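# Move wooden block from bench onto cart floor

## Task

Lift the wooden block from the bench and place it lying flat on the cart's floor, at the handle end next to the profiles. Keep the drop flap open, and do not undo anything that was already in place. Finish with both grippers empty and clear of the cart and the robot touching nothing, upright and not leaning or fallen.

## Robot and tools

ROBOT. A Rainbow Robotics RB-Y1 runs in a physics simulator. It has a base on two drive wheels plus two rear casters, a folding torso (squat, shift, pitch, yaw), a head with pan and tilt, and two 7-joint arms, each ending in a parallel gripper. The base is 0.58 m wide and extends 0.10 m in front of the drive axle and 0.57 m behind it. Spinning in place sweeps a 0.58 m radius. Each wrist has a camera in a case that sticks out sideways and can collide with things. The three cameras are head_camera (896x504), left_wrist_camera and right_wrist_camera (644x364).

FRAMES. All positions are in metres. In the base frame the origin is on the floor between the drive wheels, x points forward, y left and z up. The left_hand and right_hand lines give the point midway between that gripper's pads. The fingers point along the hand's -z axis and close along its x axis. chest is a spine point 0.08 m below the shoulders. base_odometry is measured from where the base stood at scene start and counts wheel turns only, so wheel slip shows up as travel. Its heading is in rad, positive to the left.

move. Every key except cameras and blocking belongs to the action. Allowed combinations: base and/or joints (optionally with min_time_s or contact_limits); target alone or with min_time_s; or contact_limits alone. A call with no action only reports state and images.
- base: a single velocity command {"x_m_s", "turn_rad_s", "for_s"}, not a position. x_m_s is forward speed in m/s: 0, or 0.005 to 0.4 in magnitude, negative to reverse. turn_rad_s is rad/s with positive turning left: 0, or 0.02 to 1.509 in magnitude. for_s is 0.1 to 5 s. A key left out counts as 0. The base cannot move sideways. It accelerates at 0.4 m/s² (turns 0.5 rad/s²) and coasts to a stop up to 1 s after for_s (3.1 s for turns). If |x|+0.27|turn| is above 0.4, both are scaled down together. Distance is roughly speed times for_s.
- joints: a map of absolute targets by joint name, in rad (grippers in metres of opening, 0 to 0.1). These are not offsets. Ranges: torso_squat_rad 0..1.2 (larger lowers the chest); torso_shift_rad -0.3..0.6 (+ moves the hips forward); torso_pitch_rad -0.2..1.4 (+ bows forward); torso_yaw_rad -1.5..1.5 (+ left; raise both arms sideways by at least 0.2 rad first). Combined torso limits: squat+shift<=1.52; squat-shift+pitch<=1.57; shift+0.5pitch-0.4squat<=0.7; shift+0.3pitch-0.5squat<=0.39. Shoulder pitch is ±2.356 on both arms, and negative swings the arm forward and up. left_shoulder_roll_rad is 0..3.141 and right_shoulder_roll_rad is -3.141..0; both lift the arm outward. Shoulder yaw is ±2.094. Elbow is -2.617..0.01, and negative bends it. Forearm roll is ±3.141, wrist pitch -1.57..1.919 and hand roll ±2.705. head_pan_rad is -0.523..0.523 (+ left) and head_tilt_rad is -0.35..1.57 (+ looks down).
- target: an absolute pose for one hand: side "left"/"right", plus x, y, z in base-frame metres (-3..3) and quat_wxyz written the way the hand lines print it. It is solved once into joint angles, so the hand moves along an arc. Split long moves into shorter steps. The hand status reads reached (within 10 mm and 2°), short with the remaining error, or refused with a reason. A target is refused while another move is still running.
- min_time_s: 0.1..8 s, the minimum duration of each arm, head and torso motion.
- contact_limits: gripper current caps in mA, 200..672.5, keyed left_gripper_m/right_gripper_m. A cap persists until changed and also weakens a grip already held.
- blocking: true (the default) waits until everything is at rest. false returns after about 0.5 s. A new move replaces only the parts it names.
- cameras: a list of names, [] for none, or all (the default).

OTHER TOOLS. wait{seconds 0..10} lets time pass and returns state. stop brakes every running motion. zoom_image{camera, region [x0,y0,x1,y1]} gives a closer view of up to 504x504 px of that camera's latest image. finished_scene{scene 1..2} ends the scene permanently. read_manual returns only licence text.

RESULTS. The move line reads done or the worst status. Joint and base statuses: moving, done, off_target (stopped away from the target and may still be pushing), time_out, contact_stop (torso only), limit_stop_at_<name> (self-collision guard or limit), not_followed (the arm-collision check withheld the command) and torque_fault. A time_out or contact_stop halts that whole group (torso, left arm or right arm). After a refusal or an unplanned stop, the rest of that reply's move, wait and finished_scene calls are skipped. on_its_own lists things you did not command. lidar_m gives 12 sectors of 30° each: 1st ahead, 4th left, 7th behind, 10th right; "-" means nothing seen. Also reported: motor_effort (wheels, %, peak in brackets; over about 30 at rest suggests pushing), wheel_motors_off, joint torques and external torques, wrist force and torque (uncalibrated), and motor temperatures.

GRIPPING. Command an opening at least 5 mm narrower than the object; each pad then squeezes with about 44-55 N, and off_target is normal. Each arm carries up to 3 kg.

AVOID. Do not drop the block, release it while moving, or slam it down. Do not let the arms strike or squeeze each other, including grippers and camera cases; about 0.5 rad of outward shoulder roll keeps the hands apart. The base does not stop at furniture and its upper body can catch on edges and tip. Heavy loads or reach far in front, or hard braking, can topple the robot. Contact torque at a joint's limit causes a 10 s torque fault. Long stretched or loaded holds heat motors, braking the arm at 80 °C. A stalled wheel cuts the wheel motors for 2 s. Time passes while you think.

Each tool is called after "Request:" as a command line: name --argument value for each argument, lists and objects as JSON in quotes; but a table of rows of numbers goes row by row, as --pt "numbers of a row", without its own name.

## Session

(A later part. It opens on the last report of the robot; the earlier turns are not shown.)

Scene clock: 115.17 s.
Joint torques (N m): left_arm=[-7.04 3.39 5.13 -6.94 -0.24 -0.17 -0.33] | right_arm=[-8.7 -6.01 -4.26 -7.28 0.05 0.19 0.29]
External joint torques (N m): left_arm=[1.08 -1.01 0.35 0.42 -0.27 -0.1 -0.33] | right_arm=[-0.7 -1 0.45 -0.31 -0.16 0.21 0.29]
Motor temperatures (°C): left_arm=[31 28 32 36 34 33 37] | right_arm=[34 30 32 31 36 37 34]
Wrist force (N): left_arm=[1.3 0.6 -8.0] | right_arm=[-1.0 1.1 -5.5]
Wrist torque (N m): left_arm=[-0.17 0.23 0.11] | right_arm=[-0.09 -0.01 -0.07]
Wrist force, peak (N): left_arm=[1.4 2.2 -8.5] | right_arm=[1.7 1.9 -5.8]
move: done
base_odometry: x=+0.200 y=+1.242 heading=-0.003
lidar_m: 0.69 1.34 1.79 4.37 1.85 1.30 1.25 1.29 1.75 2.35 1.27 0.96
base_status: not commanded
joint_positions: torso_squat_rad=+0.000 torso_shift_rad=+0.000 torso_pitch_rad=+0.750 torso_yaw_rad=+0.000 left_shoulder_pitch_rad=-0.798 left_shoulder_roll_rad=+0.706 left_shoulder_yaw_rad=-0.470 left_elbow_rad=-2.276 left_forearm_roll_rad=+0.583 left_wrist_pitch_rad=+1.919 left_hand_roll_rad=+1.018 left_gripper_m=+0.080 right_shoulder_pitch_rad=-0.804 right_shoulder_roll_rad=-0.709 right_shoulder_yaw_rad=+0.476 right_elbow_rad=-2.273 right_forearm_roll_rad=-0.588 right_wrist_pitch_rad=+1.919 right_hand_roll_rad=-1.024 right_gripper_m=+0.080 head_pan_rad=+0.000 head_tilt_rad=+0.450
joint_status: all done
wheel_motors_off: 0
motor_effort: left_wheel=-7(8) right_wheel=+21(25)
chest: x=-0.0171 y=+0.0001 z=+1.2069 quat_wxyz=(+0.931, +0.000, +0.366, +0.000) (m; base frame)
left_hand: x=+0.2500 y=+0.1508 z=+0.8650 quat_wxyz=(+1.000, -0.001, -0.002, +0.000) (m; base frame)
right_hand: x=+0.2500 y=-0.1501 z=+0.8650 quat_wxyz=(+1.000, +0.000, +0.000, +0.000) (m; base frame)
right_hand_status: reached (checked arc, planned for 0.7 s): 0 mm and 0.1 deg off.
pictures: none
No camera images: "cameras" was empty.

Request:
move --target '{"side":"left","x":0.26,"y":0.117,"z":0.845,"quat_wxyz":[1,0,0,0]}' --cameras '[]'

Request:
move --target '{"side":"left","x":0.26,"y":0.117,"z":0.785,"quat_wxyz":[1,0,0,0]}' --cameras '[]'

Request:
move --target '{"side":"left","x":0.26,"y":0.117,"z":0.725,"quat_wxyz":[1,0,0,0]}' --cameras '[]'

Request:
move --target '{"side":"left","x":0.26,"y":0.117,"z":0.665,"quat_wxyz":[1,0,0,0]}' --cameras '[]'

Request:
move --target '{"side":"left","x":0.26,"y":0.117,"z":0.605,"quat_wxyz":[1,0,0,0]}' --cameras '[]'

Request:
move --target '{"side":"left","x":0.26,"y":0.165,"z":0.845,"quat_wxyz":[1,0,0,0]}' --cameras '[]'

Request:
move --target '{"side":"left","x":0.26,"y":0.129,"z":0.845,"quat_wxyz":[1,0,0,0]}' --cameras '[]'

Scene clock: 119.87 s.
Joint torques (N m): left_arm=[-8.34 2.43 5.06 -6.94 -0.1 -0.32 0.01] | right_arm=[-8.76 -6 -4.37 -7.43 0.3 0.15 0.22]
External joint torques (N m): left_arm=[1.02 -0.33 0.51 0.76 -0.13 -0.27 0.01] | right_arm=[-0.76 -0.99 0.34 -0.46 0.09 0.16 0.22]
Motor temperatures (°C): left_arm=[31 28 32 36 34 33 37] | right_arm=[34 30 32 31 36 36 34]
Wrist force (N): left_arm=[0.9 0.7 -7.7] | right_arm=[-1.2 1.6 -5.4]
Wrist torque (N m): left_arm=[-0.21 0.22 0.11] | right_arm=[-0.14 -0.03 -0.08]
Wrist force, peak (N): left_arm=[0.9 0.9 -8.3] | right_arm=[-0.6 1.7 -6.0]
move: done
base_odometry: x=+0.200 y=+1.242 heading=-0.003
lidar_m: 0.69 1.34 1.77 4.37 1.85 1.31 1.25 1.30 1.73 2.34 1.26 0.96
base_status: not commanded
joint_positions: torso_squat_rad=+0.000 torso_shift_rad=+0.000 torso_pitch_rad=+0.750 torso_yaw_rad=+0.000 left_shoulder_pitch_rad=-0.877 left_shoulder_roll_rad=+0.611 left_shoulder_yaw_rad=-0.559 left_elbow_rad=-2.142 left_forearm_roll_rad=+0.513 left_wrist_pitch_rad=+1.891 left_hand_roll_rad=+1.029 left_gripper_m=+0.080 right_shoulder_pitch_rad=-0.804 right_shoulder_roll_rad=-0.709 right_shoulder_yaw_rad=+0.476 right_elbow_rad=-2.273 right_forearm_roll_rad=-0.588 right_wrist_pitch_rad=+1.919 right_hand_roll_rad=-1.024 right_gripper_m=+0.080 head_pan_rad=+0.000 head_tilt_rad=+0.450
joint_status: all done
wheel_motors_off: 0
motor_effort: left_wheel=-7(7) right_wheel=+21(25)
chest: x=-0.0171 y=+0.0001 z=+1.2069 quat_wxyz=(+0.931, +0.000, +0.366, +0.000) (m; base frame)
left_hand: x=+0.2599 y=+0.1170 z=+0.8453 quat_wxyz=(+1.000, +0.000, +0.000, +0.000) (m; base frame)
left_hand_status: reached (checked arc, planned for 0.4 s): 0 mm and 0.0 deg off.
right_hand: x=+0.2500 y=-0.1501 z=+0.8650 quat_wxyz=(+1.000, +0.000, +0.000, +0.000) (m; base frame)
pictures: none
No camera images: "cameras" was empty.

Scene clock: 120.70 s.
Joint torques (N m): left_arm=[-8.62 1.3 4.73 -7.83 -0.05 -0.01 -0.18] | right_arm=[-8.53 -5.76 -4.37 -7.66 0.1 0.11 0.24]
External joint torques (N m): left_arm=[0.32 -1.17 0.47 0.29 -0.08 0.05 -0.18] | right_arm=[-0.52 -0.74 0.34 -0.7 -0.11 0.12 0.24]
Motor temperatures (°C): left_arm=[31 28 32 36 34 33 37] | right_arm=[34 30 32 31 36 36 34]
Wrist force (N): left_arm=[1.0 1.0 -7.5] | right_arm=[-0.7 1.2 -5.3]
Wrist torque (N m): left_arm=[-0.30 0.24 0.10] | right_arm=[-0.12 0.01 -0.08]
Wrist force, peak (N): left_arm=[0.4 -0.4 -9.2] | right_arm=[-0.4 1.1 -5.9]
move: done
base_odometry: x=+0.200 y=+1.242 heading=-0.003
lidar_m: 0.69 1.33 1.79 4.37 1.86 1.30 1.25 1.31 1.74 2.33 1.25 0.97
base_status: not commanded
joint_positions: torso_squat_rad=+0.000 torso_shift_rad=+0.000 torso_pitch_rad=+0.750 torso_yaw_rad=+0.000 left_shoulder_pitch_rad=-0.830 left_shoulder_roll_rad=+0.586 left_shoulder_yaw_rad=-0.613 left_elbow_rad=-1.951 left_forearm_roll_rad=+0.427 left_wrist_pitch_rad=+1.683 left_hand_roll_rad=+0.963 left_gripper_m=+0.080 right_shoulder_pitch_rad=-0.804 right_shoulder_roll_rad=-0.709 right_shoulder_yaw_rad=+0.476 right_elbow_rad=-2.273 right_forearm_roll_rad=-0.588 right_wrist_pitch_rad=+1.919 right_hand_roll_rad=-1.024 right_gripper_m=+0.080 head_pan_rad=+0.000 head_tilt_rad=+0.450
joint_status: all done
wheel_motors_off: 0
motor_effort: left_wheel=-6(8) right_wheel=+22(24)
chest: x=-0.0171 y=+0.0001 z=+1.2069 quat_wxyz=(+0.931, +0.000, +0.366, +0.000) (m; base frame)
left_hand: x=+0.2600 y=+0.1170 z=+0.7850 quat_wxyz=(+1.000, +0.000, +0.000, +0.000) (m; base frame)
left_hand_status: reached (checked arc, planned for 0.5 s): 0 mm and 0.0 deg off.
right_hand: x=+0.2500 y=-0.1501 z=+0.8650 quat_wxyz=(+1.000, +0.000, +0.000, +0.000) (m; base frame)
pictures: none
No camera images: "cameras" was empty.

Scene clock: 121.60 s.
Joint torques (N m): left_arm=[-8.21 0.94 4.47 -7.86 -0.2 -0.15 -0.1] | right_arm=[-8.64 -5.78 -4.29 -7.36 0.07 0.07 0.2]
External joint torques (N m): left_arm=[0.59 -1.09 0.66 0.22 -0.23 -0.09 -0.1] | right_arm=[-0.63 -0.76 0.42 -0.4 -0.14 0.09 0.2]
Motor temperatures (°C): left_arm=[31 28 32 36 34 33 37] | right_arm=[34 30 32 31 36 36 34]
Wrist force (N): left_arm=[1.1 0.9 -7.2] | right_arm=[-0.4 1.0 -4.9]
Wrist torque (N m): left_arm=[-0.27 0.23 0.11] | right_arm=[-0.10 0.08 -0.08]
Wrist force, peak (N): left_arm=[0.1 2.0 -8.6] | right_arm=[-0.8 1.8 -5.7]
move: done
base_odometry: x=+0.200 y=+1.242 heading=-0.003
lidar_m: 0.69 1.33 1.79 4.37 1.85 1.31 1.25 1.31 1.73 2.33 1.27 0.97
base_status: not commanded
joint_positions: torso_squat_rad=+0.000 torso_shift_rad=+0.000 torso_pitch_rad=+0.750 torso_yaw_rad=+0.000 left_shoulder_pitch_rad=-0.819 left_shoulder_roll_rad=+0.534 left_shoulder_yaw_rad=-0.651 left_elbow_rad=-1.716 left_forearm_roll_rad=+0.369 left_wrist_pitch_rad=+1.476 left_hand_roll_rad=+0.905 left_gripper_m=+0.080 right_shoulder_pitch_rad=-0.804 right_shoulder_roll_rad=-0.709 right_shoulder_yaw_rad=+0.476 right_elbow_rad=-2.273 right_forearm_roll_rad=-0.588 right_wrist_pitch_rad=+1.919 right_hand_roll_rad=-1.024 right_gripper_m=+0.080 head_pan_rad=+0.000 head_tilt_rad=+0.450
joint_status: all done
wheel_motors_off: 0
motor_effort: left_wheel=-7(7) right_wheel=+23(25)
chest: x=-0.0171 y=+0.0001 z=+1.2069 quat_wxyz=(+0.931, +0.000, +0.366, +0.000) (m; base frame)
left_hand: x=+0.2601 y=+0.1170 z=+0.7251 quat_wxyz=(+1.000, +0.000, +0.000, +0.000) (m; base frame)
left_hand_status: reached (checked arc, planned for 0.6 s): 0 mm and 0.0 deg off.
right_hand: x=+0.2500 y=-0.1501 z=+0.8650 quat_wxyz=(+1.000, +0.000, +0.000, +0.000) (m; base frame)
pictures: none
No camera images: "cameras" was empty.

Scene clock: 122.57 s.
Joint torques (N m): left_arm=[-8.83 0.54 3.4 -7.11 -0.01 -0.03 -0.21] | right_arm=[-8.46 -5.84 -4.24 -7.54 0.11 0.15 0.14]
External joint torques (N m): left_arm=[0.14 -0.91 0.21 0.44 -0.04 0.04 -0.21] | right_arm=[-0.45 -0.83 0.47 -0.57 -0.1 0.17 0.14]
Motor temperatures (°C): left_arm=[31 28 32 36 34 33 37] | right_arm=[34 30 32 31 36 36 34]
Wrist force (N): left_arm=[1.4 1.4 -7.7] | right_arm=[-0.6 1.6 -5.0]
Wrist torque (N m): left_arm=[-0.33 0.25 0.07] | right_arm=[-0.16 0.04 -0.09]
Wrist force, peak (N): left_arm=[1.0 1.3 -8.4] | right_arm=[-0.4 1.6 -5.7]
move: done
base_odometry: x=+0.200 y=+1.242 heading=-0.003
lidar_m: 0.68 1.33 1.78 4.37 1.85 1.32 1.25 1.30 1.74 2.34 1.28 0.97
base_status: not commanded
joint_positions: torso_squat_rad=+0.000 torso_shift_rad=+0.000 torso_pitch_rad=+0.750 torso_yaw_rad=+0.000 left_shoulder_pitch_rad=-0.844 left_shoulder_roll_rad=+0.454 left_shoulder_yaw_rad=-0.674 left_elbow_rad=-1.423 left_forearm_roll_rad=+0.333 left_wrist_pitch_rad=+1.259 left_hand_roll_rad=+0.845 left_gripper_m=+0.080 right_shoulder_pitch_rad=-0.804 right_shoulder_roll_rad=-0.709 right_shoulder_yaw_rad=+0.476 right_elbow_rad=-2.273 right_forearm_roll_rad=-0.588 right_wrist_pitch_rad=+1.919 right_hand_roll_rad=-1.024 right_gripper_m=+0.080 head_pan_rad=+0.000 head_tilt_rad=+0.450
joint_status: all done
wheel_motors_off: 0
motor_effort: left_wheel=-8(10) right_wheel=+23(24)
chest: x=-0.0171 y=+0.0001 z=+1.2069 quat_wxyz=(+0.931, +0.000, +0.366, +0.000) (m; base frame)
left_hand: x=+0.2600 y=+0.1170 z=+0.6652 quat_wxyz=(+1.000, +0.000, +0.000, +0.000) (m; base frame)
left_hand_status: reached (checked arc, planned for 0.6 s): 0 mm and 0.0 deg off.
right_hand: x=+0.2500 y=-0.1501 z=+0.8650 quat_wxyz=(+1.000, +0.000, +0.000, +0.000) (m; base frame)
pictures: none
No camera images: "cameras" was empty.

Scene clock: 123.90 s.
Joint torques (N m): left_arm=[-9.19 0.03 2.55 -5.7 -0.15 -0.02 -0.1] | right_arm=[-8.36 -5.41 -4.1 -7.46 0.18 0.14 0.2]
External joint torques (N m): left_arm=[0.4 -0.6 0.27 0.66 -0.17 0.05 -0.1] | right_arm=[-0.35 -0.39 0.61 -0.49 -0.03 0.15 0.2]
Motor temperatures (°C): left_arm=[31 28 32 36 34 33 37] | right_arm=[34 30 32 31 36 36 34]
Wrist force (N): left_arm=[2.2 0.9 -8.2] | right_arm=[-0.8 1.2 -5.2]
Wrist torque (N m): left_arm=[-0.24 0.31 0.09] | right_arm=[-0.10 0.01 -0.07]
Wrist force, peak (N): left_arm=[0.5 1.9 -9.0] | right_arm=[-0.7 1.6 -5.8]
move: done
base_odometry: x=+0.200 y=+1.242 heading=-0.003
lidar_m: 0.70 1.33 1.78 4.36 1.84 1.32 1.25 1.31 1.75 2.34 1.27 0.97
base_status: not commanded
joint_positions: torso_squat_rad=+0.000 torso_shift_rad=+0.000 torso_pitch_rad=+0.750 torso_yaw_rad=+0.000 left_shoulder_pitch_rad=-0.923 left_shoulder_roll_rad=+0.333 left_shoulder_yaw_rad=-0.677 left_elbow_rad=-1.018 left_forearm_roll_rad=+0.325 left_wrist_pitch_rad=+1.000 left_hand_roll_rad=+0.765 left_gripper_m=+0.080 right_shoulder_pitch_rad=-0.804 right_shoulder_roll_rad=-0.709 right_shoulder_yaw_rad=+0.476 right_elbow_rad=-2.273 right_forearm_roll_rad=-0.588 right_wrist_pitch_rad=+1.919 right_hand_roll_rad=-1.024 right_gripper_m=+0.080 head_pan_rad=+0.000 head_tilt_rad=+0.450
joint_status: all done
wheel_motors_off: 0
motor_effort: left_wheel=-7(9) right_wheel=+21(25)
chest: x=-0.0171 y=+0.0001 z=+1.2069 quat_wxyz=(+0.931, +0.000, +0.366, +0.000) (m; base frame)
left_hand: x=+0.2601 y=+0.1169 z=+0.6051 quat_wxyz=(+1.000, +0.000, +0.000, +0.000) (m; base frame)
left_hand_status: reached (checked arc, planned for 0.7 s): 0 mm and 0.0 deg off.
right_hand: x=+0.2500 y=-0.1501 z=+0.8650 quat_wxyz=(+1.000, +0.000, +0.000, +0.000) (m; base frame)
pictures: none
No camera images: "cameras" was empty.

Scene clock: 125.73 s.
Joint torques (N m): left_arm=[-7.01 3.38 6.59 -6.98 -0.03 -0.64 0.11] | right_arm=[-8.48 -5.7 -4.31 -7.42 0.11 0.05 0.21]
External joint torques (N m): left_arm=[1.27 -2 1.28 0.37 -0.06 -0.58 0.11] | right_arm=[-0.47 -0.69 0.39 -0.45 -0.1 0.06 0.21]
Motor temperatures (°C): left_arm=[31 28 32 36 34 33 37] | right_arm=[34 30 32 31 36 36 34]
Wrist force (N): left_arm=[1.1 1.1 -8.0] | right_arm=[-0.7 1.3 -5.6]
Wrist torque (N m): left_arm=[-0.31 0.17 0.06] | right_arm=[-0.13 0.01 -0.06]
Wrist force, peak (N): left_arm=[0.6 2.0 -8.9] | right_arm=[-0.6 1.7 -5.9]
move: done
base_odometry: x=+0.200 y=+1.242 heading=-0.003
lidar_m: 0.67 1.34 1.78 4.36 1.85 1.31 1.25 1.30 1.74 2.33 1.26 0.97
base_status: not commanded
joint_positions: torso_squat_rad=+0.000 torso_shift_rad=+0.000 torso_pitch_rad=+0.750 torso_yaw_rad=+0.000 left_shoulder_pitch_rad=-0.790 left_shoulder_roll_rad=+0.765 left_shoulder_yaw_rad=-0.480 left_elbow_rad=-2.197 left_forearm_roll_rad=+0.606 left_wrist_pitch_rad=+1.808 left_hand_roll_rad=+0.988 left_gripper_m=+0.080 right_shoulder_pitch_rad=-0.804 right_shoulder_roll_rad=-0.709 right_shoulder_yaw_rad=+0.476 right_elbow_rad=-2.273 right_forearm_roll_rad=-0.588 right_wrist_pitch_rad=+1.919 right_hand_roll_rad=-1.024 right_gripper_m=+0.080 head_pan_rad=+0.000 head_tilt_rad=+0.450
joint_status: all done
wheel_motors_off: 0
motor_effort: left_wheel=-6(8) right_wheel=+23(24)
chest: x=-0.0171 y=+0.0001 z=+1.2069 quat_wxyz=(+0.931, +0.000, +0.366, +0.000) (m; base frame)
left_hand: x=+0.2601 y=+0.1651 z=+0.8450 quat_wxyz=(+1.000, +0.000, +0.000, +0.000) (m; base frame)
left_hand_status: reached (checked arc, planned for 1.5 s): 0 mm and 0.0 deg off.
right_hand: x=+0.2500 y=-0.1501 z=+0.8650 quat_wxyz=(+1.000, +0.000, +0.000, +0.000) (m; base frame)
pictures: none
No camera images: "cameras" was empty.

Scene clock: 126.40 s.
Joint torques (N m): left_arm=[-8.24 3.34 5.59 -6.4 -0.22 -0.03 0.07] | right_arm=[-8.35 -5.63 -4.48 -7.52 0.16 0.13 0.17]
External joint torques (N m): left_arm=[0.96 -0.24 0.68 1.15 -0.26 0.03 0.07] | right_arm=[-0.35 -0.62 0.23 -0.55 -0.05 0.14 0.17]
Motor temperatures (°C): left_arm=[31 28 32 36 34 33 37] | right_arm=[34 30 32 31 36 36 34]
Wrist force (N): left_arm=[1.6 0.8 -8.1] | right_arm=[-0.8 0.8 -5.5]
Wrist torque (N m): left_arm=[-0.23 0.26 0.09] | right_arm=[-0.06 0.01 -0.07]
Wrist force, peak (N): left_arm=[2.4 1.3 -7.9] | right_arm=[-0.8 1.5 -5.7]
move: done
base_odometry: x=+0.200 y=+1.242 heading=-0.003
lidar_m: 0.69 1.33 1.77 4.37 1.85 1.32 1.24 1.30 1.75 2.35 1.26 0.98
base_status: not commanded
joint_positions: torso_squat_rad=+0.000 torso_shift_rad=+0.000 torso_pitch_rad=+0.750 torso_yaw_rad=+0.000 left_shoulder_pitch_rad=-0.870 left_shoulder_roll_rad=+0.670 left_shoulder_yaw_rad=-0.560 left_elbow_rad=-2.159 left_forearm_roll_rad=+0.554 left_wrist_pitch_rad=+1.859 left_hand_roll_rad=+1.043 left_gripper_m=+0.080 right_shoulder_pitch_rad=-0.804 right_shoulder_roll_rad=-0.709 right_shoulder_yaw_rad=+0.476 right_elbow_rad=-2.273 right_forearm_roll_rad=-0.588 right_wrist_pitch_rad=+1.919 right_hand_roll_rad=-1.024 right_gripper_m=+0.080 head_pan_rad=+0.000 head_tilt_rad=+0.450
joint_status: all done
wheel_motors_off: 0
motor_effort: left_wheel=-7(7) right_wheel=+22(23)
chest: x=-0.0171 y=+0.0001 z=+1.2069 quat_wxyz=(+0.931, +0.000, +0.366, +0.000) (m; base frame)
left_hand: x=+0.2600 y=+0.1289 z=+0.8452 quat_wxyz=(+1.000, +0.000, +0.000, +0.000) (m; base frame)
left_hand_status: reached (checked arc, planned for 0.4 s): 0 mm and 0.0 deg off.
right_hand: x=+0.2500 y=-0.1501 z=+0.8650 quat_wxyz=(+1.000, +0.000, +0.000, +0.000) (m; base frame)
pictures: none
No camera images: "cameras" was empty.

Request:
move --joints '{"left_shoulder_pitch_rad":-0.79,"left_shoulder_roll_rad":0.765,"left_shoulder_yaw_rad":-0.48,"left_elbow_rad":-2.197,"left_forearm_roll_rad":0.606,"left_wrist_pitch_rad":1.808,"left_hand_roll_rad":0.988,"right_shoulder_pitch_rad":-0.79,"right_shoulder_roll_rad":-0.765,"right_shoulder_yaw_rad":0.48,"right_elbow_rad":-2.197,"right_forearm_roll_rad":-0.606,"right_wrist_pitch_rad":1.808,"right_hand_roll_rad":-0.988}' --cameras '[]'

Request:
move --base '{"x_m_s":0.25,"for_s":1.84}' --cameras '["head_camera"]'

Request:
move --joints '{"torso_squat_rad":0.434}'

Scene clock: 130.30 s.
Joint torques (N m): left_arm=[-7.85 3.69 6.24 -7.5 -0.03 -0.53 -0.12] | right_arm=[-7.8 -6.53 -4.95 -7.69 -0.09 0.2 0.09]
External joint torques (N m): left_arm=[0.43 -1.69 0.94 -0.15 -0.06 -0.48 -0.12] | right_arm=[0.26 -0.55 0.23 -0.73 -0.31 0.2 0.09]
Motor temperatures (°C): left_arm=[31 28 32 36 34 33 37] | right_arm=[34 30 32 31 36 36 34]
Wrist force (N): left_arm=[1.2 0.8 -7.7] | right_arm=[-0.8 1.7 -5.7]
Wrist torque (N m): left_arm=[-0.20 0.27 0.09] | right_arm=[-0.14 -0.01 -0.06]
Wrist force, peak (N): left_arm=[2.0 0.2 -8.3] | right_arm=[-1.7 1.3 -6.9]
move: done
base_odometry: x=+0.200 y=+1.242 heading=-0.003
lidar_m: 0.69 1.34 1.79 4.37 1.85 1.31 1.25 1.31 1.76 2.34 1.26 0.96
base_status: not commanded
joint_positions: torso_squat_rad=+0.000 torso_shift_rad=+0.000 torso_pitch_rad=+0.750 torso_yaw_rad=+0.000 left_shoulder_pitch_rad=-0.790 left_shoulder_roll_rad=+0.765 left_shoulder_yaw_rad=-0.480 left_elbow_rad=-2.197 left_forearm_roll_rad=+0.606 left_wrist_pitch_rad=+1.808 left_hand_roll_rad=+0.988 left_gripper_m=+0.080 right_shoulder_pitch_rad=-0.790 right_shoulder_roll_rad=-0.765 right_shoulder_yaw_rad=+0.480 right_elbow_rad=-2.197 right_forearm_roll_rad=-0.606 right_wrist_pitch_rad=+1.808 right_hand_roll_rad=-0.988 right_gripper_m=+0.080 head_pan_rad=+0.000 head_tilt_rad=+0.450
joint_status: all done
wheel_motors_off: 0
motor_effort: left_wheel=-6(8) right_wheel=+21(24)
chest: x=-0.0171 y=+0.0001 z=+1.2069 quat_wxyz=(+0.931, +0.000, +0.366, +0.000) (m; base frame)
left_hand: x=+0.2600 y=+0.1655 z=+0.8449 quat_wxyz=(+1.000, +0.001, +0.000, +0.000) (m; base frame)
right_hand: x=+0.2600 y=-0.1651 z=+0.8449 quat_wxyz=(+1.000, +0.000, +0.000, +0.000) (m; base frame)
pictures: none
No camera images: "cameras" was empty.

Scene clock: 133.13 s.
Joint torques (N m): left_arm=[-7.97 3.44 6.17 -7.42 0.08 -0.53 -0.08] | right_arm=[-8.08 -6.47 -4.78 -7.57 -0.01 0.2 0.05]
External joint torques (N m): left_arm=[0.3 -1.95 0.87 -0.07 0.04 -0.47 -0.08] | right_arm=[-0.03 -0.49 0.4 -0.61 -0.23 0.21 0.05]
Motor temperatures (°C): left_arm=[31 28 32 36 34 33 37] | right_arm=[34 30 32 31 36 36 34]
Wrist force (N): left_arm=[0.7 1.1 -7.7] | right_arm=[-0.4 2.0 -5.4]
Wrist torque (N m): left_arm=[-0.27 0.13 0.12] | right_arm=[-0.17 0.07 -0.09]
Wrist force, peak (N): left_arm=[1.3 1.0 -8.3] | right_arm=[-0.2 1.6 -5.8]
move: done
base_odometry: x=+0.658 y=+1.241 heading=-0.002
lidar_m: 0.23 0.24 1.14 2.97 2.53 1.80 1.71 1.77 2.36 1.19 0.68 0.90
base_status: done (sent for 1.83 of 1.83 s)
joint_positions: torso_squat_rad=+0.000 torso_shift_rad=+0.000 torso_pitch_rad=+0.750 torso_yaw_rad=+0.000 left_shoulder_pitch_rad=-0.790 left_shoulder_roll_rad=+0.765 left_shoulder_yaw_rad=-0.480 left_elbow_rad=-2.197 left_forearm_roll_rad=+0.606 left_wrist_pitch_rad=+1.808 left_hand_roll_rad=+0.988 left_gripper_m=+0.080 right_shoulder_pitch_rad=-0.790 right_shoulder_roll_rad=-0.765 right_shoulder_yaw_rad=+0.480 right_elbow_rad=-2.197 right_forearm_roll_rad=-0.606 right_wrist_pitch_rad=+1.808 right_hand_roll_rad=-0.988 right_gripper_m=+0.080 head_pan_rad=+0.000 head_tilt_rad=+0.450
joint_status: not commanded
wheel_motors_off: 0
motor_effort: left_wheel=+6(37) right_wheel=-7(56)
chest: x=-0.0170 y=+0.0001 z=+1.2069 quat_wxyz=(+0.930, +0.000, +0.366, +0.000) (m; base frame)
left_hand: x=+0.2601 y=+0.1654 z=+0.8448 quat_wxyz=(+1.000, +0.001, +0.000, +0.000) (m; base frame)
right_hand: x=+0.2600 y=-0.1651 z=+0.8449 quat_wxyz=(+1.000, +0.000, +0.000, +0.000) (m; base frame)
pictures: head_camera
camera_calibration:
head_camera: T_world_to_cam=[[-0.0162263, -0.999504, -0.0269846, 0.0374212], [-0.909663, 0.0259594, -0.414536, 0.72958], [0.415031, 0.0178204, -0.909633, 1.10628], [0, 0, 0, 1]] pos_world=[0.20514, -0.00125113, 1.30975]

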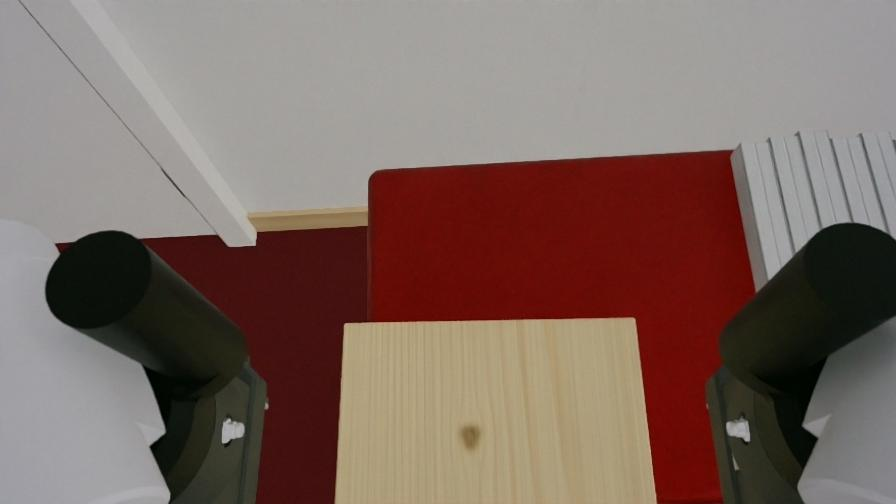

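Scene clock: 135.37 s.
Joint torques (N m): left_arm=[-7.67 3.39 6.38 -7.26 0.11 -0.49 -0.1] | right_arm=[-8.28 -6.36 -5.03 -7.57 0 0.15 0.08]
External joint torques (N m): left_arm=[0.6 -2 1.08 0.09 0.08 -0.44 -0.1] | right_arm=[-0.22 -0.38 0.14 -0.61 -0.22 0.16 0.08]
Motor temperatures (°C): left_arm=[31 28 32 36 34 33 37] | right_arm=[34 30 32 31 36 36 34]
Wrist force (N): left_arm=[0.4 1.1 -7.4] | right_arm=[-0.7 1.3 -4.9]
Wrist torque (N m): left_arm=[-0.27 0.19 0.11] | right_arm=[-0.12 0.05 -0.07]
Wrist force, peak (N): left_arm=[2.1 1.4 -8.0] | right_arm=[-0.4 1.0 -6.3]
move: done
base_odometry: x=+0.658 y=+1.241 heading=-0.002
lidar_m: 0.23 0.24 1.15 2.96 2.51 1.80 1.69 1.79 2.36 1.18 0.70 0.90
base_status: not commanded
joint_positions: torso_squat_rad=+0.434 torso_shift_rad=+0.000 torso_pitch_rad=+0.750 torso_yaw_rad=+0.000 left_shoulder_pitch_rad=-0.790 left_shoulder_roll_rad=+0.765 left_shoulder_yaw_rad=-0.480 left_elbow_rad=-2.197 left_forearm_roll_rad=+0.606 left_wrist_pitch_rad=+1.808 left_hand_roll_rad=+0.988 left_gripper_m=+0.080 right_shoulder_pitch_rad=-0.790 right_shoulder_roll_rad=-0.765 right_shoulder_yaw_rad=+0.480 right_elbow_rad=-2.197 right_forearm_roll_rad=-0.606 right_wrist_pitch_rad=+1.808 right_hand_roll_rad=-0.988 right_gripper_m=+0.080 head_pan_rad=+0.000 head_tilt_rad=+0.450
joint_status: all done
wheel_motors_off: 0
motor_effort: left_wheel=+4(7) right_wheel=-6(8)
chest: x=-0.0171 y=+0.0001 z=+1.1420 quat_wxyz=(+0.931, +0.000, +0.366, +0.000) (m; base frame)
left_hand: x=+0.2600 y=+0.1654 z=+0.7800 quat_wxyz=(+1.000, +0.001, +0.000, +0.000) (m; base frame)
right_hand: x=+0.2600 y=-0.1651 z=+0.7800 quat_wxyz=(+1.000, +0.000, +0.000, +0.000) (m; base frame)
pictures: head_camera, left_wrist_camera, right_wrist_camera
camera_calibration:
head_camera: T_world_to_cam=[[-0.0162242, -0.999504, -0.0269847, 0.035668], [-0.909625, 0.0259591, -0.414619, 0.702681], [0.415114, 0.0178191, -0.909595, 1.04722], [0, 0, 0, 1]] pos_world=[0.20504, -0.00125113, 1.24485]
left_wrist_camera: T_world_to_cam=[[0.999577, 0.0276459, -0.00898166, -0.258053], [0.0286878, -0.888388, 0.458196, -0.188864], [0.00468806, -0.45826, -0.888806, 0.840371], [0, 0, 0, 1]] pos_world=[0.259422, 0.224459, 0.831146]
right_wrist_camera: T_world_to_cam=[[-0.999266, -0.0281644, -0.0259796, 0.274252], [-0.0374417, 0.861805, 0.505856, -0.215467], [0.00814226, 0.506457, -0.862227, 0.826243], [0, 0, 0, 1]] pos_world=[0.259256, -0.225042, 0.828529]

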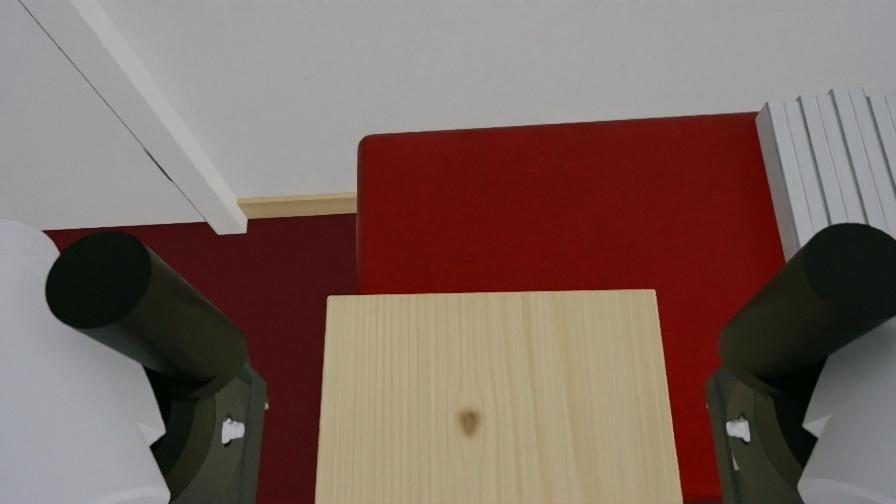

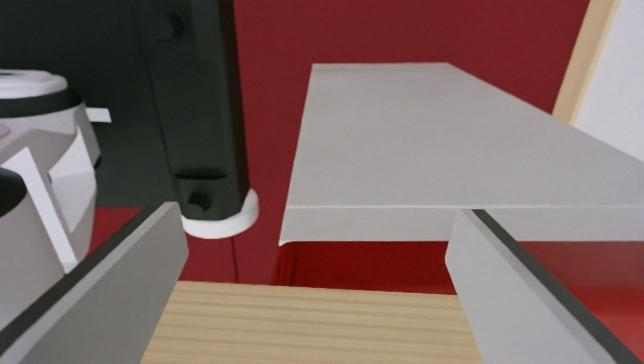

